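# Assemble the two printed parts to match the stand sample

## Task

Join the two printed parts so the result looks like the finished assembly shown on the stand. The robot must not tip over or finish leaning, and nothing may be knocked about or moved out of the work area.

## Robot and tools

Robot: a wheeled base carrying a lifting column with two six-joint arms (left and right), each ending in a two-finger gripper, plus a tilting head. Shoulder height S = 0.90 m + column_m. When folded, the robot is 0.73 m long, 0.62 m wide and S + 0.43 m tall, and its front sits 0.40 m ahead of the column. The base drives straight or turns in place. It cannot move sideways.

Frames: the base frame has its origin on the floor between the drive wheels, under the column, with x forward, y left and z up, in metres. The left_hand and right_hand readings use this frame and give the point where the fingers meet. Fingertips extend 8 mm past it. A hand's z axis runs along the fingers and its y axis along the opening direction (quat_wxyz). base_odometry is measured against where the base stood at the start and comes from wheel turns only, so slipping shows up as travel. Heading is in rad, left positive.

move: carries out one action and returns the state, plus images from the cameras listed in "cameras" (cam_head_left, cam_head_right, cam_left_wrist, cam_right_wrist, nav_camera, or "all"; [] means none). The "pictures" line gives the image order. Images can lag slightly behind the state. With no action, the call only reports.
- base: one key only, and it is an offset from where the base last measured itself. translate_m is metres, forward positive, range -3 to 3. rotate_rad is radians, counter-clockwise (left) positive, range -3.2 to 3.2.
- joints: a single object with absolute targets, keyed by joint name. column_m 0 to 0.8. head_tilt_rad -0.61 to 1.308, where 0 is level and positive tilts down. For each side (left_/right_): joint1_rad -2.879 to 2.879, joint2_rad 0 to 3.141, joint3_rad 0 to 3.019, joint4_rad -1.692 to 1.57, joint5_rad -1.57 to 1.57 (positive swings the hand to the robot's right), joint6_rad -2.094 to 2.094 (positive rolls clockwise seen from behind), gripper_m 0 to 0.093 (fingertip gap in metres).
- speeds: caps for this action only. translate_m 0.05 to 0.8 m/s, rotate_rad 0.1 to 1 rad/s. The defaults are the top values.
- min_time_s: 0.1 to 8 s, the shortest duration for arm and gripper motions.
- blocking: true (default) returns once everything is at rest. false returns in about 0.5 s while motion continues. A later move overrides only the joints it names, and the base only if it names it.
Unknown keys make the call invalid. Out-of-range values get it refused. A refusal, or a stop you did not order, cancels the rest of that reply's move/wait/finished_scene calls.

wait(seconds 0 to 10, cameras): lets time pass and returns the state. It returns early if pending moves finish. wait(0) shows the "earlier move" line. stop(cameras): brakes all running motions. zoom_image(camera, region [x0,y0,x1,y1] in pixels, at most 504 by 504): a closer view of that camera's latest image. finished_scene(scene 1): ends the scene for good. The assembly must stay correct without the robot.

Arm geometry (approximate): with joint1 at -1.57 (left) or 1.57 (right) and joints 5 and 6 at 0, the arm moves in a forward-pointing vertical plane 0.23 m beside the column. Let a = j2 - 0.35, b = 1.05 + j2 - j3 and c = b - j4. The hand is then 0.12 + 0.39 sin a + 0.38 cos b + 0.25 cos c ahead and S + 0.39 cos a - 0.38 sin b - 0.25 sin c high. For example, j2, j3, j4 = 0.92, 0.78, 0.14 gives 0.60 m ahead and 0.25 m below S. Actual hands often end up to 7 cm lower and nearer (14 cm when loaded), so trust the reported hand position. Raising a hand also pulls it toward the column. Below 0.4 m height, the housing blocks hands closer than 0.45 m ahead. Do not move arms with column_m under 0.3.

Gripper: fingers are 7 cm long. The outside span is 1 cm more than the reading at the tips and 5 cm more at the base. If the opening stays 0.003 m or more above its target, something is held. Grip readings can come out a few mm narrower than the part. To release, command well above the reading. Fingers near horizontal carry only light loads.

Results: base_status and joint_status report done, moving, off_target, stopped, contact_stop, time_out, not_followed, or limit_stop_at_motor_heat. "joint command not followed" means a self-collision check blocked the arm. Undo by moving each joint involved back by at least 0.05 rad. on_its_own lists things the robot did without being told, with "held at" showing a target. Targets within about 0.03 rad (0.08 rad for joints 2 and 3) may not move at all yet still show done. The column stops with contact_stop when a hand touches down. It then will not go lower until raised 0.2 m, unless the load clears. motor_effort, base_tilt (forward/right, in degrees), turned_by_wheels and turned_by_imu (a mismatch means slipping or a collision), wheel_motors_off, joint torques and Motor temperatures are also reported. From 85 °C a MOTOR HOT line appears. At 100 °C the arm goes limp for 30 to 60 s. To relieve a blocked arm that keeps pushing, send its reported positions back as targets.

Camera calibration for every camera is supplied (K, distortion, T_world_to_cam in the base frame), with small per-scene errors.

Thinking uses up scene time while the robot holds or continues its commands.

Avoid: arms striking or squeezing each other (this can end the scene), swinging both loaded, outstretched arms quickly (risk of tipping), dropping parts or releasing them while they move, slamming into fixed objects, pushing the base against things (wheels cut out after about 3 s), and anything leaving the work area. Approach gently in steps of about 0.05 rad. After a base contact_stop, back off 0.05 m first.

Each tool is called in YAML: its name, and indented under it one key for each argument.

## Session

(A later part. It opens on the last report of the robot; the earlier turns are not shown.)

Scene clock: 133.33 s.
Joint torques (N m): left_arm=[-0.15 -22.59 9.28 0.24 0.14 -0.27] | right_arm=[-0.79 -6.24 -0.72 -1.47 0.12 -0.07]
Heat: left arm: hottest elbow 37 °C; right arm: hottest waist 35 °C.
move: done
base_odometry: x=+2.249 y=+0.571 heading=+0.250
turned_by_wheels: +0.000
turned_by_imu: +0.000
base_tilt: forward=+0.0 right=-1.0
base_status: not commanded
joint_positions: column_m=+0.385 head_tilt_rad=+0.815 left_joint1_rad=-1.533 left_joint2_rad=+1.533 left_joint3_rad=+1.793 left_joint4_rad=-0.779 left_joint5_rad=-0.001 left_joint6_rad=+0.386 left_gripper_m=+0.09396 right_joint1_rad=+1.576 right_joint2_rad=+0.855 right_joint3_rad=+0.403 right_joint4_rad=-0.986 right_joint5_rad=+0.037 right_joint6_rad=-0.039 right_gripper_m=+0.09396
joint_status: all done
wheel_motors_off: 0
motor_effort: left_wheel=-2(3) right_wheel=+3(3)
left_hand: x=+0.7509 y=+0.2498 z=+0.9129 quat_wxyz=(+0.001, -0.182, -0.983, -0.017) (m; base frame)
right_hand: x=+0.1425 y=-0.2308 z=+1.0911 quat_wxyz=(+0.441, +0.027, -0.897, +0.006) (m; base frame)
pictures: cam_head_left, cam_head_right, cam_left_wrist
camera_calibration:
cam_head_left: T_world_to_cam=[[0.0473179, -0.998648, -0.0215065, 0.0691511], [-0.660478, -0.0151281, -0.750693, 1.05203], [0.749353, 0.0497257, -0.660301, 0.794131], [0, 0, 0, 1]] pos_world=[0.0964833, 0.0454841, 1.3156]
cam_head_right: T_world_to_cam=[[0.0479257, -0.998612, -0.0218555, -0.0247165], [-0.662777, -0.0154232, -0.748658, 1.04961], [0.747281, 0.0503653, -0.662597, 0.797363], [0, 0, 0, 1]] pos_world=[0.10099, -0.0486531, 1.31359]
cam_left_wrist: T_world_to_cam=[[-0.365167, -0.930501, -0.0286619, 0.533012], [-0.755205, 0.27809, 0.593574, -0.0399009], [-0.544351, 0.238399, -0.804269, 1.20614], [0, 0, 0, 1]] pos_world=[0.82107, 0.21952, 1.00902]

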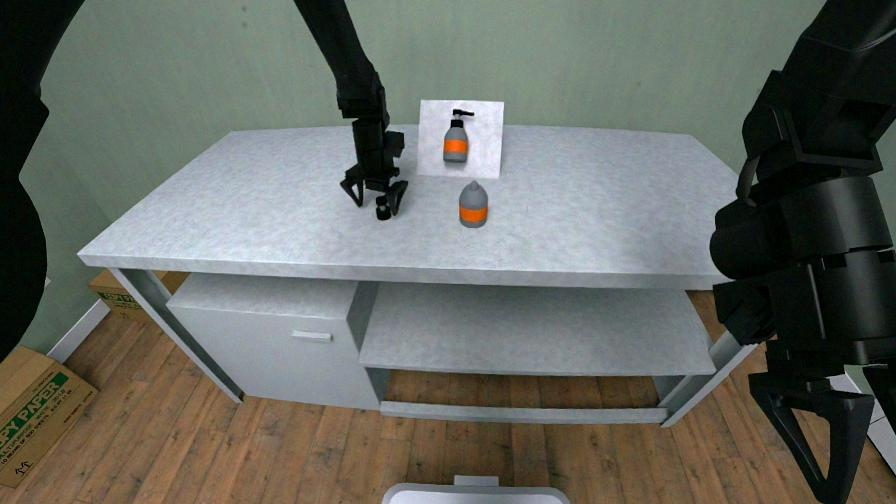

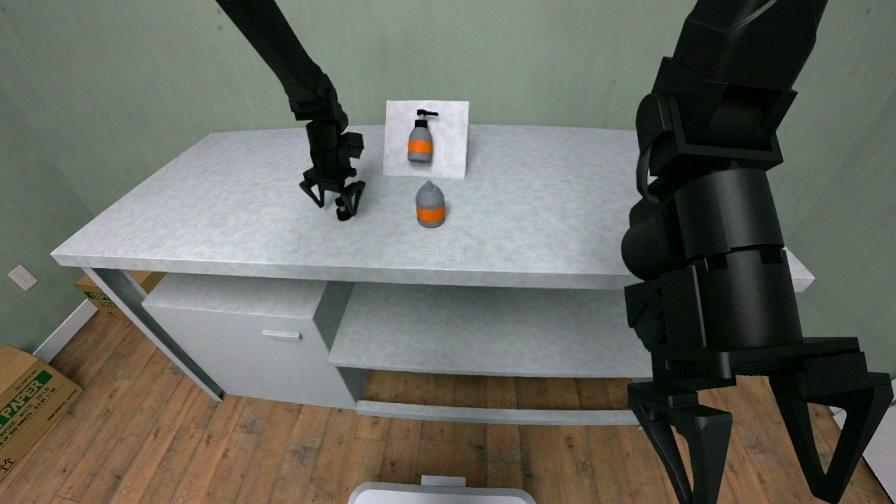

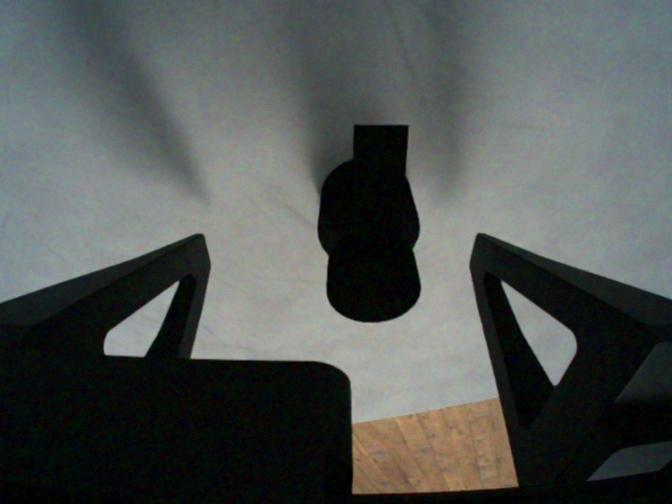

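move:
  joints: {"left_joint1_rad": -1.56}

move:
  joints: {"column_m": 0.377}
  cameras: ["cam_head_left", "cam_left_wrist"]

zoom_image:
  camera: "cam_head_left"
  region: [340, 140, 440, 240]

Scene clock: 146.90 s.
Joint torques (N m): left_arm=[-0.85 -22.18 9.5 0.25 0.17 -0.24] | right_arm=[-1.03 -6.53 -0.77 -1.57 0.15 -0.09]
Heat: left arm: hottest elbow 37 °C; right arm: hottest waist 35 °C.
move: done
base_odometry: x=+2.249 y=+0.571 heading=+0.250
turned_by_wheels: +0.000
turned_by_imu: -0.001
base_tilt: forward=+0.1 right=-0.9
base_status: not commanded
joint_positions: column_m=+0.385 head_tilt_rad=+0.815 left_joint1_rad=-1.550 left_joint2_rad=+1.533 left_joint3_rad=+1.793 left_joint4_rad=-0.779 left_joint5_rad=+0.000 left_joint6_rad=+0.386 left_gripper_m=+0.09396 right_joint1_rad=+1.576 right_joint2_rad=+0.855 right_joint3_rad=+0.403 right_joint4_rad=-0.986 right_joint5_rad=+0.037 right_joint6_rad=-0.039 right_gripper_m=+0.09396
joint_status: all done
wheel_motors_off: 0
motor_effort: left_wheel=-2(3) right_wheel=+3(3)
left_hand: x=+0.7510 y=+0.2384 z=+0.9126 quat_wxyz=(+0.000, -0.187, -0.982, -0.009) (m; base frame)
right_hand: x=+0.1425 y=-0.2308 z=+1.0911 quat_wxyz=(+0.441, +0.027, -0.897, +0.006) (m; base frame)
pictures: none

Scene clock: 147.53 s.
Joint torques (N m): left_arm=[-1.49 -23.12 9.5 0.46 0.19 -0.26] | right_arm=[-0.38 -6.07 -0.73 -1.58 0.13 -0.1]
Heat: left arm: hottest elbow 37 °C; right arm: hottest waist 35 °C.
move: done
base_odometry: x=+2.249 y=+0.571 heading=+0.250
turned_by_wheels: +0.000
turned_by_imu: +0.000
base_tilt: forward=+0.2 right=-0.8
base_status: not commanded
joint_positions: column_m=+0.377 head_tilt_rad=+0.815 left_joint1_rad=-1.550 left_joint2_rad=+1.534 left_joint3_rad=+1.794 left_joint4_rad=-0.779 left_joint5_rad=+0.000 left_joint6_rad=+0.386 left_gripper_m=+0.09396 right_joint1_rad=+1.576 right_joint2_rad=+0.855 right_joint3_rad=+0.403 right_joint4_rad=-0.986 right_joint5_rad=+0.037 right_joint6_rad=-0.039 right_gripper_m=+0.09396
joint_status: all done
wheel_motors_off: 0
motor_effort: left_wheel=-2(3) right_wheel=+3(3)
left_hand: x=+0.7511 y=+0.2384 z=+0.9044 quat_wxyz=(+0.000, -0.187, -0.982, -0.009) (m; base frame)
right_hand: x=+0.1425 y=-0.2308 z=+1.0831 quat_wxyz=(+0.441, +0.027, -0.897, +0.006) (m; base frame)
pictures: cam_head_left, cam_left_wrist
camera_calibration:
cam_head_left: T_world_to_cam=[[0.0473179, -0.998648, -0.0215065, 0.0689791], [-0.660478, -0.0151281, -0.750693, 1.04602], [0.749353, 0.0497257, -0.660301, 0.788849], [0, 0, 0, 1]] pos_world=[0.0964833, 0.0454841, 1.3076]
cam_left_wrist: T_world_to_cam=[[-0.373145, -0.927659, -0.014516, 0.514816], [-0.752733, 0.293561, 0.58925, -0.0330162], [-0.542362, 0.230802, -0.807821, 1.2057], [0, 0, 0, 1]] pos_world=[0.821174, 0.208988, 1.00092]

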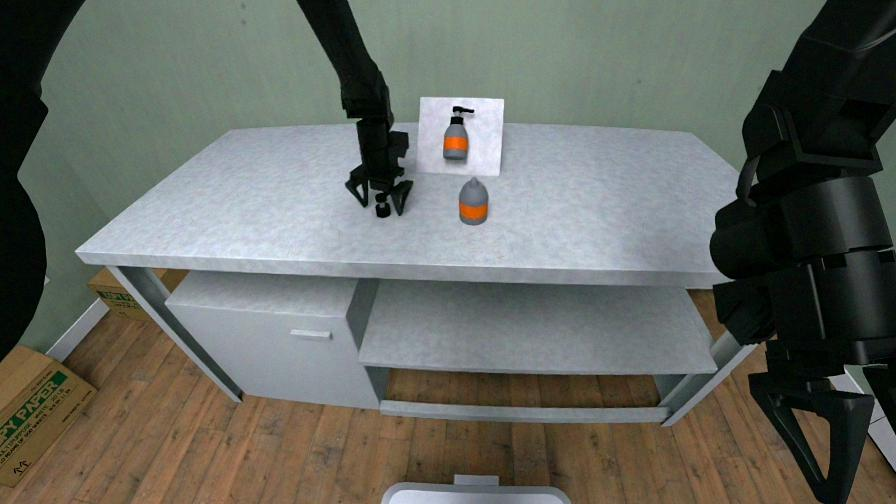

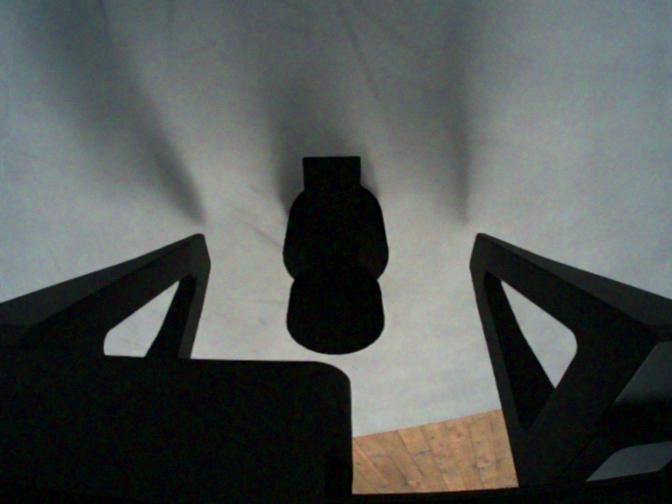

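Scaled by 5.040 from the camera's 896x504 image, which has a finer 1280x720 frame.

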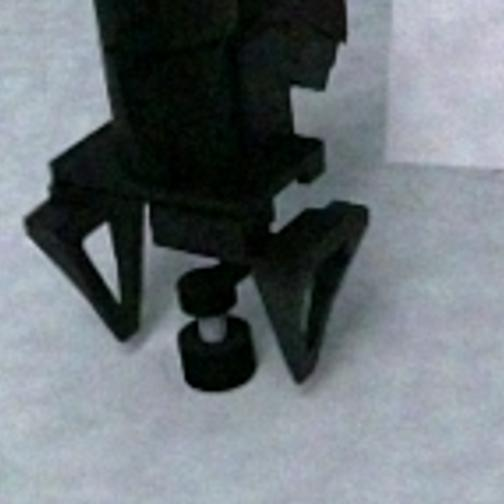

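move:
  joints: {"left_gripper_m": 0.024}
  min_time_s: 3
  cameras: ["cam_left_wrist"]

move:
  joints: {"column_m": 0.5}
  cameras: ["cam_head_left","cam_head_right","cam_left_wrist"]

zoom_image:
  camera: "cam_head_left"
  region: [340, 140, 520, 320]

zoom_image:
  camera: "cam_head_right"
  region: [300, 140, 480, 320]

Scene clock: 155.77 s.
Joint torques (N m): left_arm=[-1.32 -22.48 9.43 0.4 0.14 -0.25] | right_arm=[-0.79 -6.24 -0.77 -1.65 0.11 -0.11]
Heat: left arm: hottest elbow 37 °C; right arm: hottest waist 35 °C.
move: off_target
base_odometry: x=+2.249 y=+0.571 heading=+0.250
turned_by_wheels: +0.000
turned_by_imu: -0.001
base_tilt: forward=+0.1 right=-0.9
base_status: not commanded
joint_positions: column_m=+0.377 head_tilt_rad=+0.815 left_joint1_rad=-1.550 left_joint2_rad=+1.534 left_joint3_rad=+1.794 left_joint4_rad=-0.779 left_joint5_rad=+0.000 left_joint6_rad=+0.386 left_gripper_m=+0.03234 right_joint1_rad=+1.576 right_joint2_rad=+0.855 right_joint3_rad=+0.403 right_joint4_rad=-0.986 right_joint5_rad=+0.037 right_joint6_rad=-0.039 right_gripper_m=+0.09396
joint_status: left_gripper_m off_target (ended at +0.03237, target +0.02400)
wheel_motors_off: 0
motor_effort: left_wheel=-3(3) right_wheel=+3(3)
left_hand: x=+0.7511 y=+0.2384 z=+0.9044 quat_wxyz=(+0.000, -0.187, -0.982, -0.009) (m; base frame)
right_hand: x=+0.1425 y=-0.2308 z=+1.0831 quat_wxyz=(+0.441, +0.027, -0.897, +0.006) (m; base frame)
pictures: cam_left_wrist
camera_calibration:
cam_left_wrist: T_world_to_cam=[[-0.373145, -0.927659, -0.014516, 0.514816], [-0.752733, 0.293561, 0.58925, -0.0330162], [-0.542362, 0.230802, -0.807821, 1.2057], [0, 0, 0, 1]] pos_world=[0.821174, 0.208988, 1.00092]

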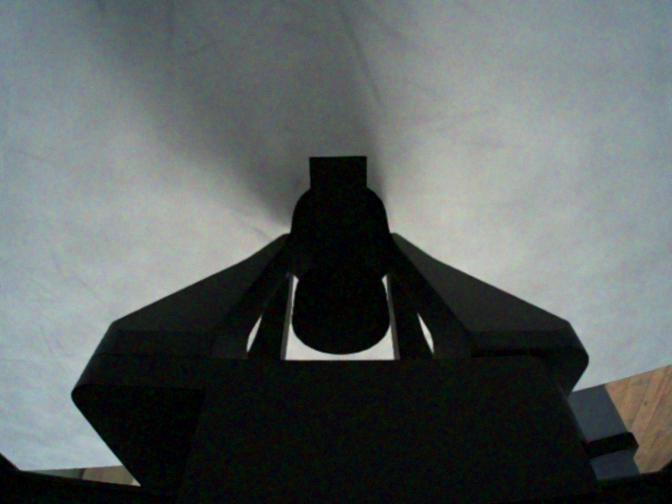

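Scene clock: 157.97 s.
Joint torques (N m): left_arm=[-1.03 -23.3 9.35 0.21 0.16 -0.21] | right_arm=[-0.97 -6.3 -0.75 -1.62 0.16 -0.09]
Heat: left arm: hottest elbow 38 °C; right arm: hottest waist 35 °C.
move: done
base_odometry: x=+2.249 y=+0.571 heading=+0.250
turned_by_wheels: +0.000
turned_by_imu: +0.000
base_tilt: forward=+0.1 right=-0.8
base_status: not commanded
joint_positions: column_m=+0.500 head_tilt_rad=+0.815 left_joint1_rad=-1.550 left_joint2_rad=+1.535 left_joint3_rad=+1.794 left_joint4_rad=-0.780 left_joint5_rad=+0.000 left_joint6_rad=+0.386 left_gripper_m=+0.03234 right_joint1_rad=+1.576 right_joint2_rad=+0.855 right_joint3_rad=+0.403 right_joint4_rad=-0.986 right_joint5_rad=+0.037 right_joint6_rad=-0.039 right_gripper_m=+0.09396
joint_status: all done
wheel_motors_off: 0
motor_effort: left_wheel=-2(3) right_wheel=+3(3)
left_hand: x=+0.7508 y=+0.2385 z=+1.0268 quat_wxyz=(+0.000, -0.187, -0.982, -0.009) (m; base frame)
right_hand: x=+0.1425 y=-0.2308 z=+1.2060 quat_wxyz=(+0.441, +0.027, -0.897, +0.006) (m; base frame)
pictures: cam_head_left, cam_head_right, cam_left_wrist
camera_calibration:
cam_head_left: T_world_to_cam=[[0.0473179, -0.998648, -0.0215065, 0.0716222], [-0.660478, -0.0151281, -0.750693, 1.13828], [0.749353, 0.0497257, -0.660301, 0.87], [0, 0, 0, 1]] pos_world=[0.0964833, 0.0454841, 1.4305]
cam_head_right: T_world_to_cam=[[0.0479257, -0.998612, -0.0218555, -0.0222075], [-0.662777, -0.0154232, -0.748658, 1.13556], [0.747281, 0.0503653, -0.662597, 0.873429], [0, 0, 0, 1]] pos_world=[0.10099, -0.0486531, 1.42839]
cam_left_wrist: T_world_to_cam=[[-0.373174, -0.927655, -0.01409, 0.516023], [-0.75207, 0.293578, 0.590087, -0.106797], [-0.54326, 0.230801, -0.807217, 1.30439], [0, 0, 0, 1]] pos_world=[0.820872, 0.208988, 1.12322]

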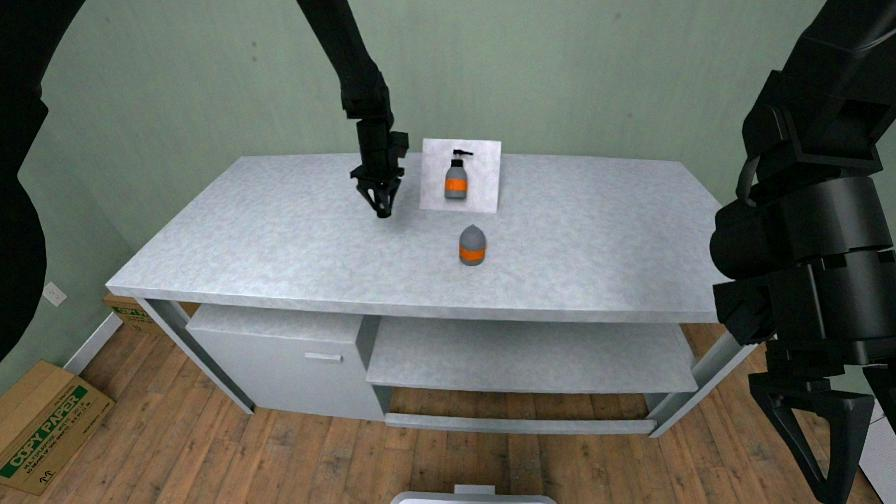

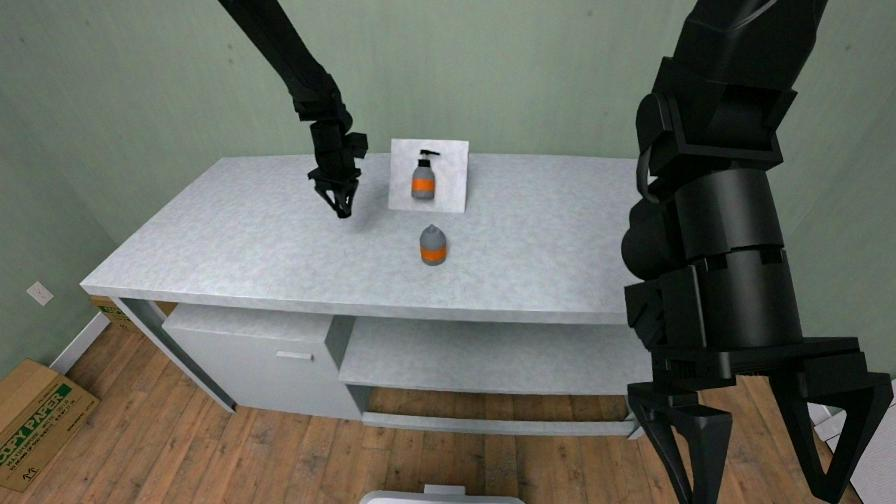

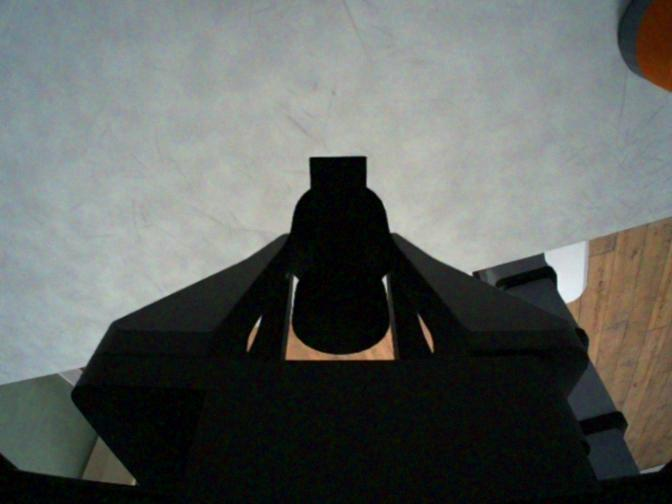

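Scaled by 2.800 from the camera's 896x504 image, which has a finer 1280x720 frame.

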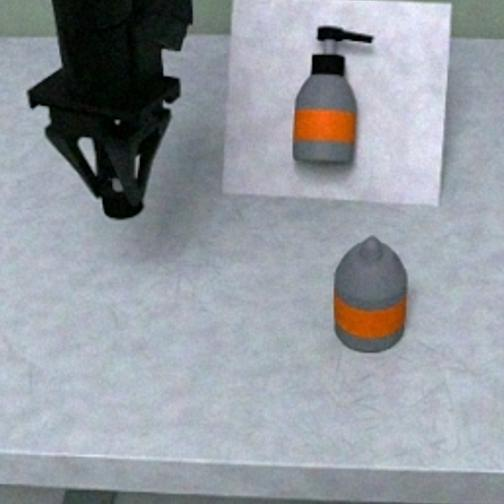

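Scaled by 2.800 from the camera's 896x504 image, which has a finer 1280x720 frame.

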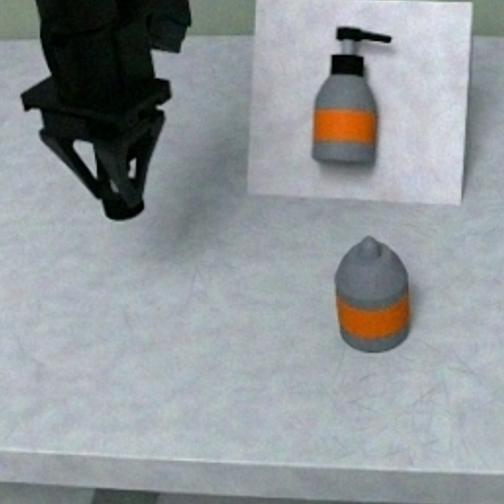

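move:
  joints: {"column_m": 0.55, "left_joint2_rad": 1.46, "left_joint3_rad": 1.61, "left_joint4_rad": -0.675, "left_joint6_rad": 1.34}
  min_time_s: 2.5

move:
  base: {"rotate_rad": -0.283}
  speeds: {"rotate_rad": 0.25}
  cameras: ["cam_head_left", "cam_head_right", "cam_left_wrist"]

zoom_image:
  camera: "cam_head_left"
  region: [320, 160, 460, 300]

zoom_image:
  camera: "cam_head_right"
  region: [280, 160, 420, 300]

Scene clock: 191.17 s.
Joint torques (N m): left_arm=[-1.14 -23.59 5.24 1.09 0.22 0.14] | right_arm=[-0.73 -6.48 -0.75 -1.47 0.13 -0.09]
Heat: left arm: hottest elbow 38 °C; right arm: hottest waist 35 °C.
move: done
base_odometry: x=+2.249 y=+0.571 heading=+0.250
turned_by_wheels: +0.000
turned_by_imu: -0.001
base_tilt: forward=+0.1 right=-1.0
base_status: not commanded
joint_positions: column_m=+0.550 head_tilt_rad=+0.815 left_joint1_rad=-1.550 left_joint2_rad=+1.484 left_joint3_rad=+1.610 left_joint4_rad=-0.686 left_joint5_rad=+0.000 left_joint6_rad=+1.323 left_gripper_m=+0.03234 right_joint1_rad=+1.576 right_joint2_rad=+0.855 right_joint3_rad=+0.403 right_joint4_rad=-0.986 right_joint5_rad=+0.037 right_joint6_rad=-0.039 right_gripper_m=+0.09396
joint_status: all done
wheel_motors_off: 0
motor_effort: left_wheel=-3(3) right_wheel=+3(3)
left_hand: x=+0.6951 y=+0.2381 z=+1.0616 quat_wxyz=(+0.020, -0.610, -0.792, +0.004) (m; base frame)
right_hand: x=+0.1425 y=-0.2308 z=+1.2560 quat_wxyz=(+0.441, +0.027, -0.897, +0.006) (m; base frame)
pictures: none

Scene clock: 193.00 s.
Joint torques (N m): left_arm=[-0.73 -23.82 5.5 0.77 0.25 0.05] | right_arm=[-1.08 -6.36 -0.77 -1.48 0.12 -0.08]
Heat: left arm: hottest elbow 38 °C; right arm: hottest waist 35 °C.
move: done
base_odometry: x=+2.250 y=+0.571 heading=-0.032
turned_by_wheels: -0.282
turned_by_imu: -0.274
base_tilt: forward=+0.1 right=-1.0
base_status: done
joint_positions: column_m=+0.550 head_tilt_rad=+0.815 left_joint1_rad=-1.557 left_joint2_rad=+1.483 left_joint3_rad=+1.608 left_joint4_rad=-0.686 left_joint5_rad=-0.001 left_joint6_rad=+1.323 left_gripper_m=+0.03234 right_joint1_rad=+1.576 right_joint2_rad=+0.855 right_joint3_rad=+0.403 right_joint4_rad=-0.986 right_joint5_rad=+0.037 right_joint6_rad=-0.039 right_gripper_m=+0.09396
joint_status: not commanded
wheel_motors_off: 0
motor_effort: left_wheel=+0(51) right_wheel=-3(62)
left_hand: x=+0.6947 y=+0.2333 z=+1.0617 quat_wxyz=(+0.018, -0.612, -0.791, +0.006) (m; base frame)
right_hand: x=+0.1425 y=-0.2308 z=+1.2560 quat_wxyz=(+0.441, +0.027, -0.897, +0.006) (m; base frame)
pictures: cam_head_left, cam_head_right, cam_left_wrist
camera_calibration:
cam_head_left: T_world_to_cam=[[0.0473179, -0.998648, -0.0215065, 0.0726976], [-0.660478, -0.0151281, -0.750693, 1.17582], [0.749353, 0.0497257, -0.660301, 0.903015], [0, 0, 0, 1]] pos_world=[0.0964833, 0.0454841, 1.4805]
cam_head_right: T_world_to_cam=[[0.0479257, -0.998612, -0.0218555, -0.0211147], [-0.662777, -0.0154232, -0.748658, 1.17299], [0.747281, 0.0503653, -0.662597, 0.906559], [0, 0, 0, 1]] pos_world=[0.10099, -0.0486531, 1.47839]
cam_left_wrist: T_world_to_cam=[[-0.968875, -0.244809, 0.0367474, 0.691316], [-0.173918, 0.778779, 0.602708, -0.696362], [-0.176167, 0.577557, -0.797115, 0.956734], [0, 0, 0, 1]] pos_world=[0.717234, 0.158984, 1.15693]

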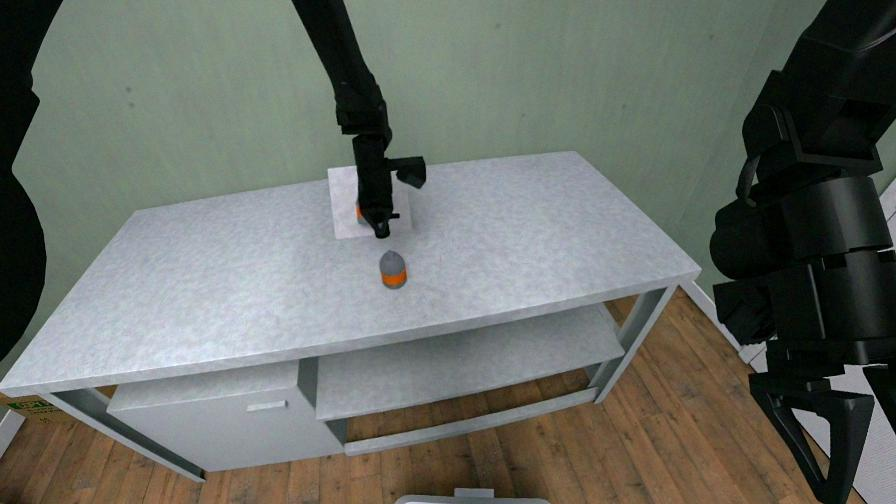

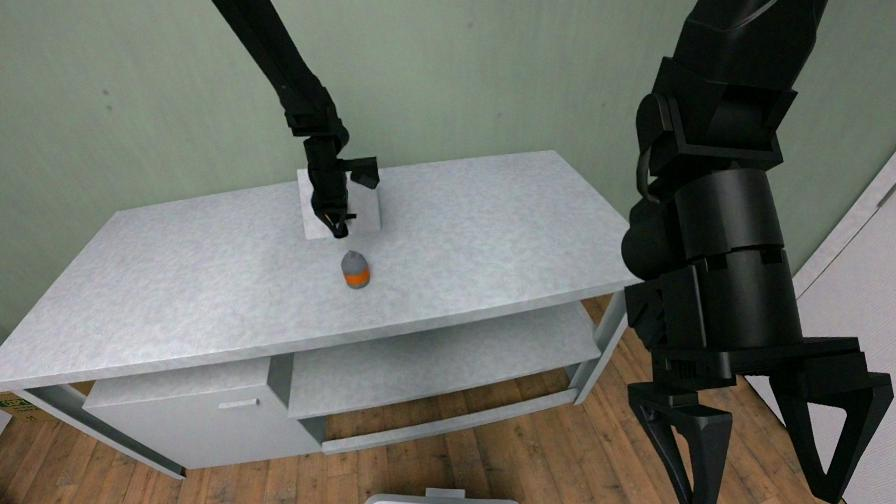

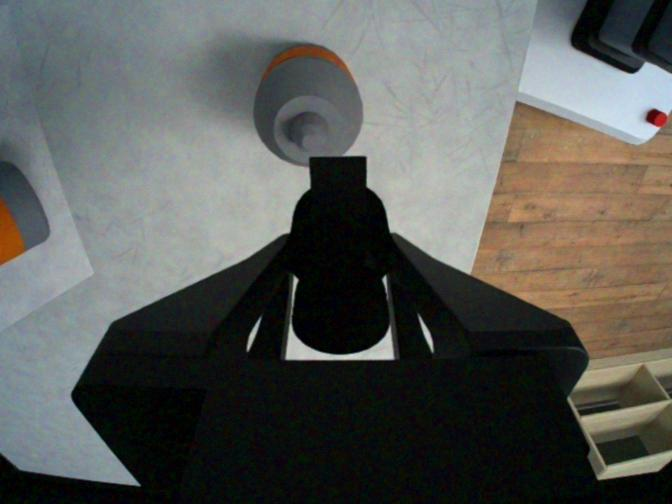

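Scaled by 3.600 from the camera's 896x504 image, which has a finer 1280x720 frame.

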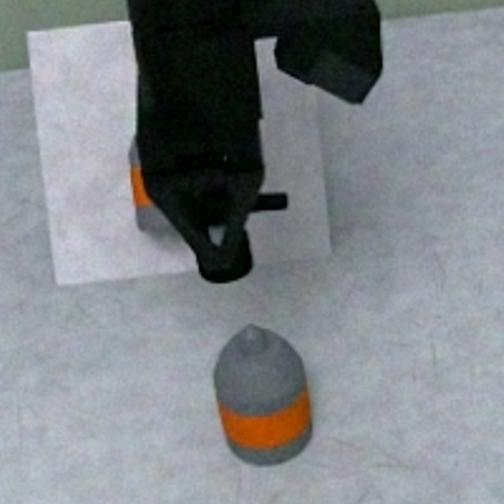

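Scaled by 3.600 from the camera's 896x504 image, which has a finer 1280x720 frame.

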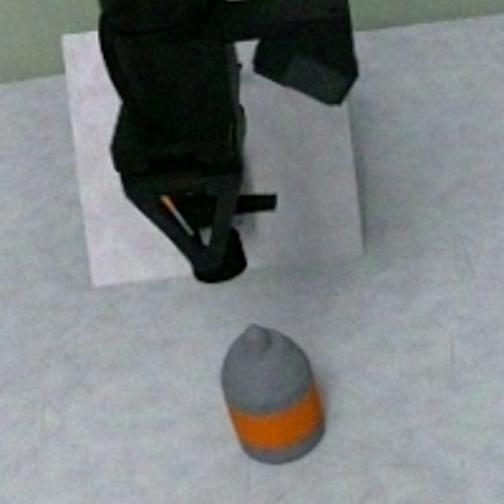

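move:
  joints: {"left_joint4_rad": -0.64, "column_m": 0.52}
  cameras: ["cam_head_left", "cam_head_right", "cam_left_wrist"]

zoom_image:
  camera: "cam_head_left"
  region: [340, 180, 440, 280]

zoom_image:
  camera: "cam_head_right"
  region: [300, 180, 400, 280]

zoom_image:
  camera: "cam_left_wrist"
  region: [200, 30, 480, 310]

Scene clock: 217.33 s.
Joint torques (N m): left_arm=[-1.44 -23.12 5.57 1.02 0.24 0.11] | right_arm=[-1.32 -6.53 -0.73 -1.55 0.15 -0.07]
Heat: left arm: hottest elbow 37 °C; right arm: hottest waist 35 °C.
move: done
base_odometry: x=+2.250 y=+0.571 heading=-0.032
turned_by_wheels: +0.000
turned_by_imu: -0.001
base_tilt: forward=+0.1 right=-0.8
base_status: not commanded
joint_positions: column_m=+0.520 head_tilt_rad=+0.815 left_joint1_rad=-1.557 left_joint2_rad=+1.477 left_joint3_rad=+1.608 left_joint4_rad=-0.649 left_joint5_rad=-0.001 left_joint6_rad=+1.324 left_gripper_m=+0.03234 right_joint1_rad=+1.576 right_joint2_rad=+0.855 right_joint3_rad=+0.403 right_joint4_rad=-0.986 right_joint5_rad=+0.037 right_joint6_rad=-0.039 right_gripper_m=+0.09396
joint_status: all done
wheel_motors_off: 0
motor_effort: left_wheel=+1(1) right_wheel=-4(5)
left_hand: x=+0.7061 y=+0.2333 z=+1.0352 quat_wxyz=(+0.001, -0.612, -0.791, -0.007) (m; base frame)
right_hand: x=+0.1425 y=-0.2308 z=+1.2261 quat_wxyz=(+0.441, +0.027, -0.897, +0.006) (m; base frame)
pictures: cam_head_left, cam_head_right, cam_left_wrist
camera_calibration:
cam_head_left: T_world_to_cam=[[0.0473179, -0.998648, -0.0215065, 0.0720545], [-0.660478, -0.0151281, -0.750693, 1.15337], [0.749353, 0.0497257, -0.660301, 0.883272], [0, 0, 0, 1]] pos_world=[0.0964833, 0.0454841, 1.4506]
cam_head_right: T_world_to_cam=[[0.0479257, -0.998612, -0.0218555, -0.021766], [-0.662777, -0.0154232, -0.748658, 1.15068], [0.747281, 0.0503653, -0.662597, 0.886814], [0, 0, 0, 1]] pos_world=[0.10099, -0.0486531, 1.44859]
cam_left_wrist: T_world_to_cam=[[-0.969771, -0.24397, -0.00471326, 0.746758], [-0.198817, 0.778795, 0.594937, -0.652771], [-0.141476, 0.57789, -0.803759, 0.919859], [0, 0, 0, 1]] pos_world=[0.72454, 0.158985, 1.13122]

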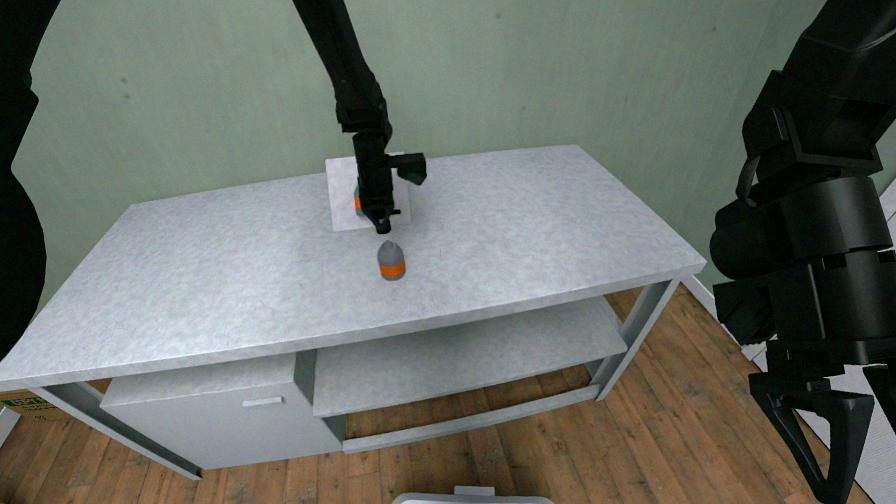

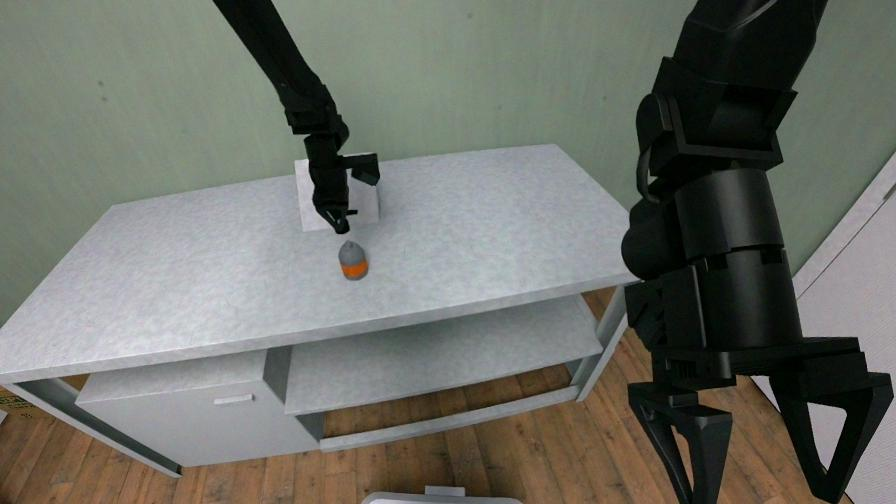

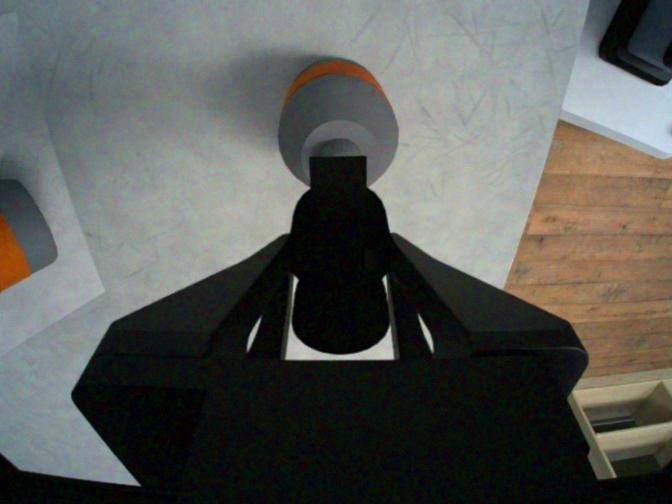

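Scaled by 5.040 from the camera's 896x504 image, which has a finer 1280x720 frame.

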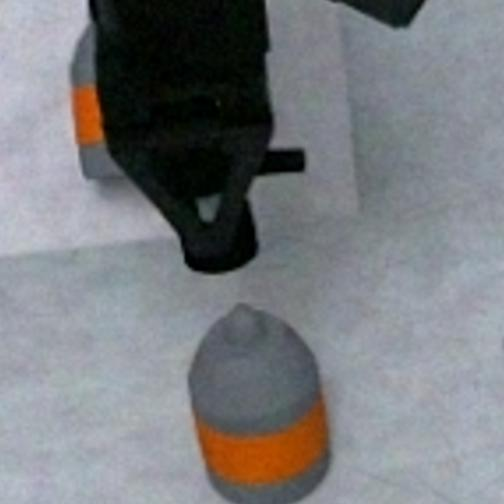

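Scaled by 5.040 from the camera's 896x504 image, which has a finer 1280x720 frame.

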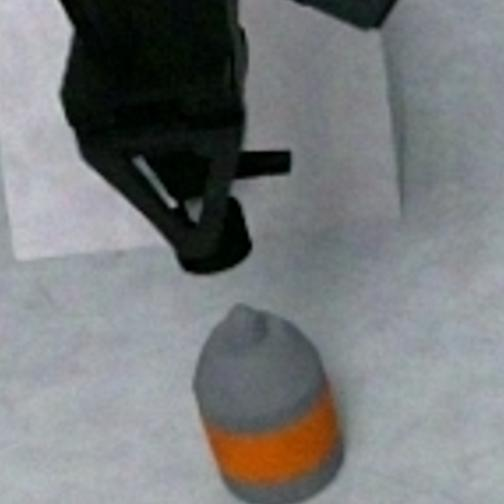

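Scaled by 1.800 from the camera's 672x504 image, which has a finer 960x720 frame.

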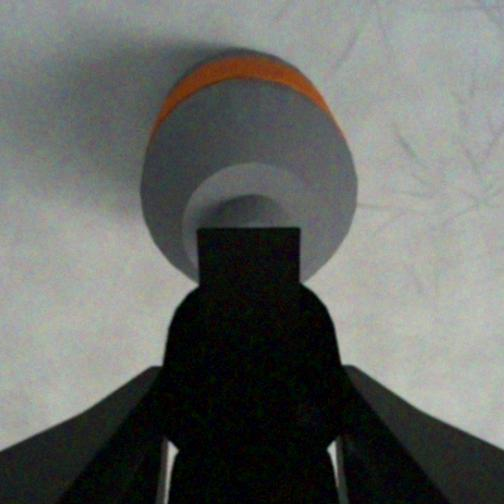

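move:
  joints: {"left_joint1_rad": -1.582}
  cameras: ["cam_head_left", "cam_head_right", "cam_left_wrist"]

zoom_image:
  camera: "cam_head_left"
  region: [340, 180, 440, 280]

zoom_image:
  camera: "cam_head_right"
  region: [300, 180, 400, 280]

zoom_image:
  camera: "cam_left_wrist"
  region: [200, 30, 480, 310]

Scene clock: 225.57 s.
Joint torques (N m): left_arm=[-1.85 -23.06 5.65 0.92 0.22 0.06] | right_arm=[-0.73 -6.65 -0.79 -1.54 0.14 -0.09]
Heat: left arm: hottest shoulder 37 °C; right arm: hottest waist 35 °C.
move: done
base_odometry: x=+2.250 y=+0.571 heading=-0.032
turned_by_wheels: +0.000
turned_by_imu: -0.001
base_tilt: forward=+0.1 right=-0.9
base_status: not commanded
joint_positions: column_m=+0.520 head_tilt_rad=+0.815 left_joint1_rad=-1.570 left_joint2_rad=+1.477 left_joint3_rad=+1.608 left_joint4_rad=-0.649 left_joint5_rad=-0.001 left_joint6_rad=+1.324 left_gripper_m=+0.03234 right_joint1_rad=+1.576 right_joint2_rad=+0.855 right_joint3_rad=+0.403 right_joint4_rad=-0.986 right_joint5_rad=+0.037 right_joint6_rad=-0.039 right_gripper_m=+0.09396
joint_status: all done
wheel_motors_off: 0
motor_effort: left_wheel=+1(1) right_wheel=-5(5)
left_hand: x=+0.7062 y=+0.2249 z=+1.0352 quat_wxyz=(-0.002, -0.615, -0.789, -0.002) (m; base frame)
right_hand: x=+0.1425 y=-0.2308 z=+1.2261 quat_wxyz=(+0.441, +0.027, -0.897, +0.006) (m; base frame)
pictures: cam_head_left, cam_head_right, cam_left_wrist
camera_calibration:
cam_head_left: T_world_to_cam=[[0.0473179, -0.998648, -0.0215065, 0.0720545], [-0.660478, -0.0151281, -0.750693, 1.15337], [0.749353, 0.0497257, -0.660301, 0.883272], [0, 0, 0, 1]] pos_world=[0.0964833, 0.0454841, 1.4506]
cam_head_right: T_world_to_cam=[[0.0479257, -0.998612, -0.0218555, -0.021766], [-0.662777, -0.0154232, -0.748658, 1.15068], [0.747281, 0.0503653, -0.662597, 0.886814], [0, 0, 0, 1]] pos_world=[0.10099, -0.0486531, 1.44859]
cam_left_wrist: T_world_to_cam=[[-0.971322, -0.237757, -0.00203209, 0.741713], [-0.193785, 0.78667, 0.586172, -0.642451], [-0.137768, 0.569756, -0.810184, 0.930551], [0, 0, 0, 1]] pos_world=[0.724146, 0.151557, 1.13201]

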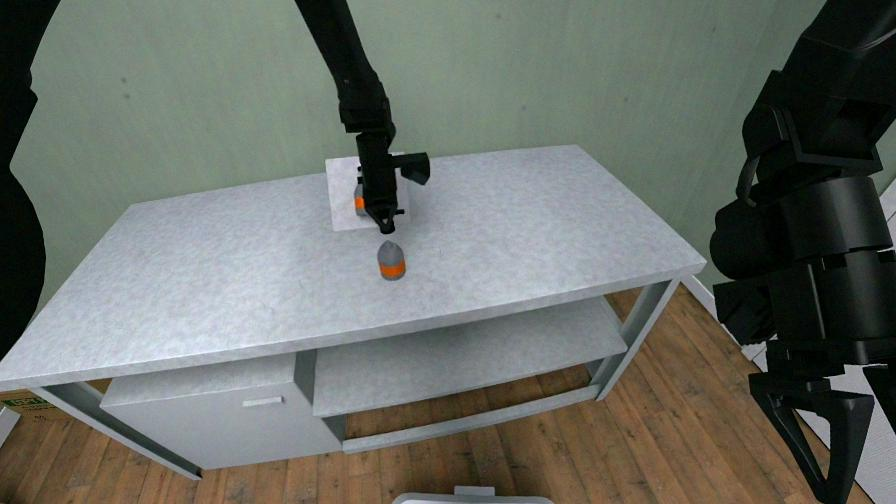

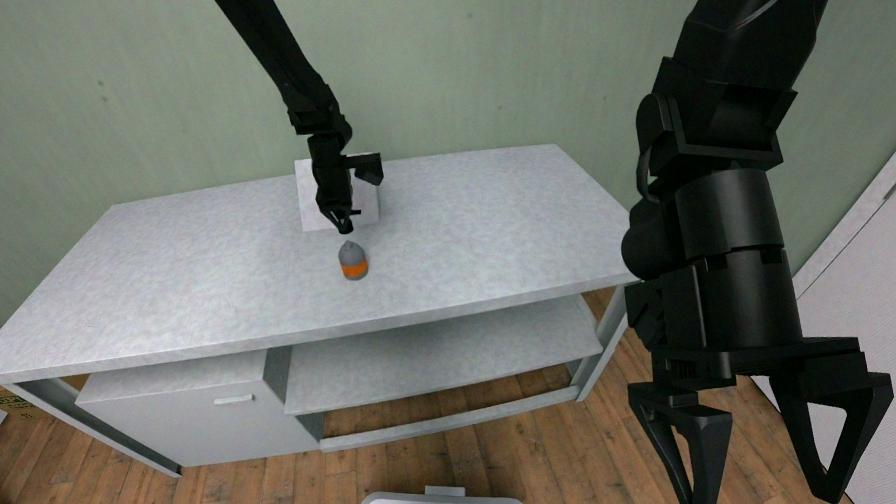

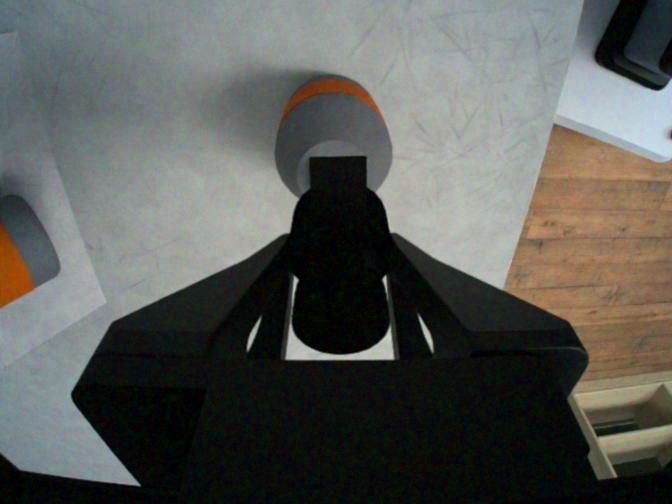

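Scaled by 5.040 from the camera's 896x504 image, which has a finer 1280x720 frame.

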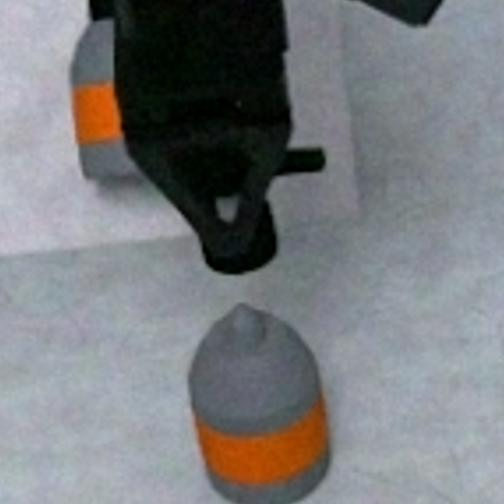

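Scaled by 5.040 from the camera's 896x504 image, which has a finer 1280x720 frame.

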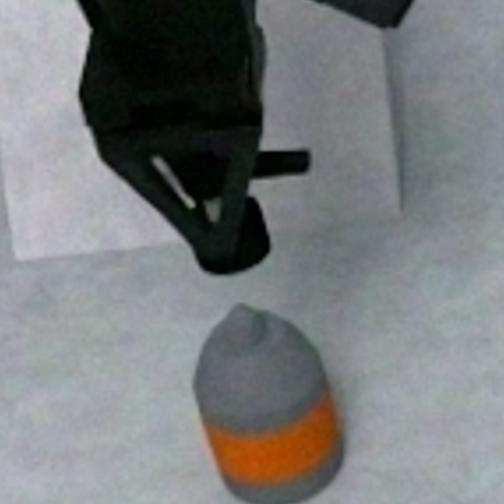

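Scaled by 1.800 from the camera's 672x504 image, which has a finer 960x720 frame.

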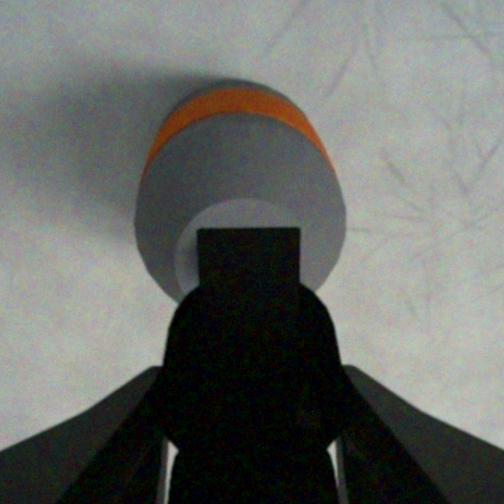

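move:
  joints: {"column_m": 0.497}
  cameras: ["cam_head_left", "cam_head_right", "cam_left_wrist"]

zoom_image:
  camera: "cam_head_left"
  region: [340, 180, 440, 280]

zoom_image:
  camera: "cam_head_right"
  region: [300, 180, 400, 280]

zoom_image:
  camera: "cam_left_wrist"
  region: [200, 30, 480, 310]

Scene clock: 234.67 s.
Joint torques (N m): left_arm=[-1.85 -23.41 5.63 0.8 0.26 0.11] | right_arm=[-0.73 -6.48 -0.66 -1.51 0.13 -0.07]
Heat: left arm: hottest shoulder 38 °C; right arm: hottest waist 35 °C.
move: done
base_odometry: x=+2.250 y=+0.571 heading=-0.032
turned_by_wheels: +0.000
turned_by_imu: -0.001
base_tilt: forward=+0.1 right=-0.7
base_status: not commanded
joint_positions: column_m=+0.497 head_tilt_rad=+0.815 left_joint1_rad=-1.570 left_joint2_rad=+1.477 left_joint3_rad=+1.608 left_joint4_rad=-0.649 left_joint5_rad=-0.001 left_joint6_rad=+1.324 left_gripper_m=+0.03234 right_joint1_rad=+1.576 right_joint2_rad=+0.855 right_joint3_rad=+0.403 right_joint4_rad=-0.986 right_joint5_rad=+0.037 right_joint6_rad=-0.039 right_gripper_m=+0.09396
joint_status: all done
wheel_motors_off: 0
motor_effort: left_wheel=+2(2) right_wheel=-6(6)
left_hand: x=+0.7059 y=+0.2249 z=+1.0122 quat_wxyz=(-0.002, -0.615, -0.789, -0.002) (m; base frame)
right_hand: x=+0.1425 y=-0.2308 z=+1.2031 quat_wxyz=(+0.441, +0.027, -0.897, +0.006) (m; base frame)
pictures: cam_head_left, cam_head_right, cam_left_wrist
camera_calibration:
cam_head_left: T_world_to_cam=[[0.0473179, -0.998648, -0.0215065, 0.0715599], [-0.660478, -0.0151281, -0.750693, 1.1361], [0.749353, 0.0497257, -0.660301, 0.868085], [0, 0, 0, 1]] pos_world=[0.0964833, 0.0454841, 1.4276]
cam_head_right: T_world_to_cam=[[0.0479257, -0.998612, -0.0218555, -0.0222687], [-0.662777, -0.0154232, -0.748658, 1.13346], [0.747281, 0.0503653, -0.662597, 0.871574], [0, 0, 0, 1]] pos_world=[0.10099, -0.0486531, 1.42559]
cam_left_wrist: T_world_to_cam=[[-0.97132, -0.23777, -0.00168217, 0.740987], [-0.19358, 0.786649, 0.586268, -0.629337], [-0.138074, 0.569779, -0.810116, 0.912099], [0, 0, 0, 1]] pos_world=[0.723845, 0.151557, 1.10911]

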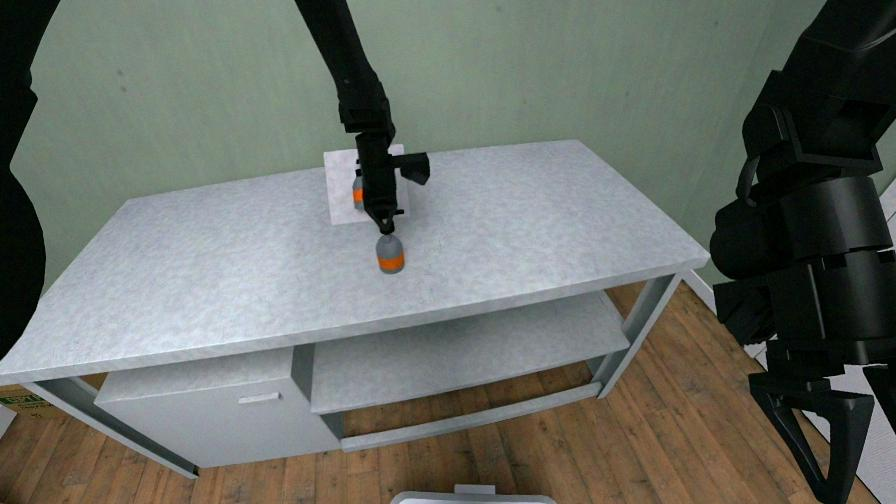

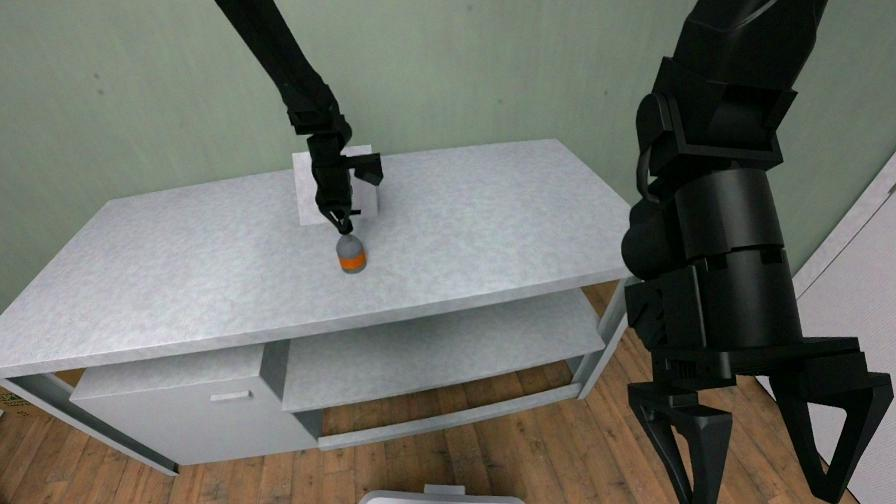

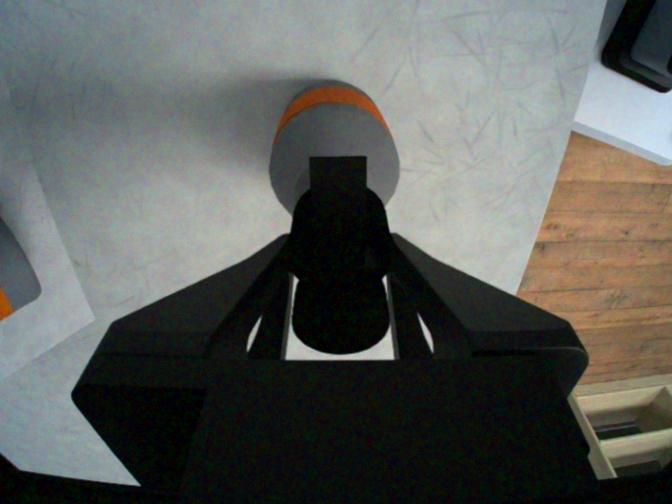

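Scaled by 5.040 from the camera's 896x504 image, which has a finer 1280x720 frame.

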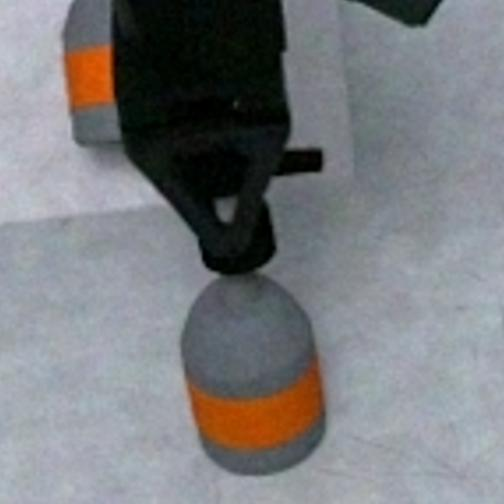

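Scaled by 5.040 from the camera's 896x504 image, which has a finer 1280x720 frame.

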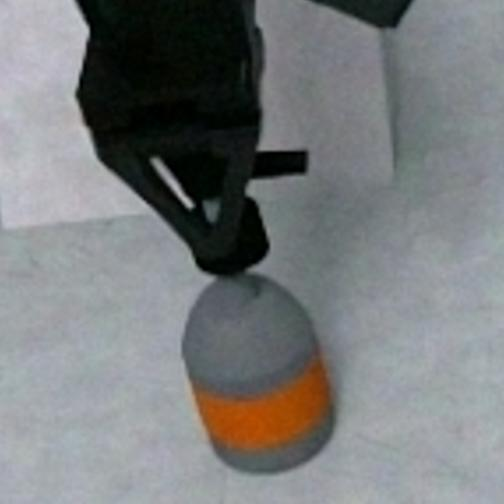

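Scaled by 1.800 from the camera's 672x504 image, which has a finer 960x720 frame.

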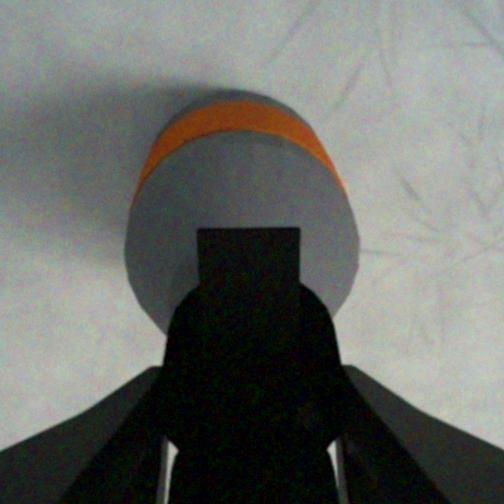

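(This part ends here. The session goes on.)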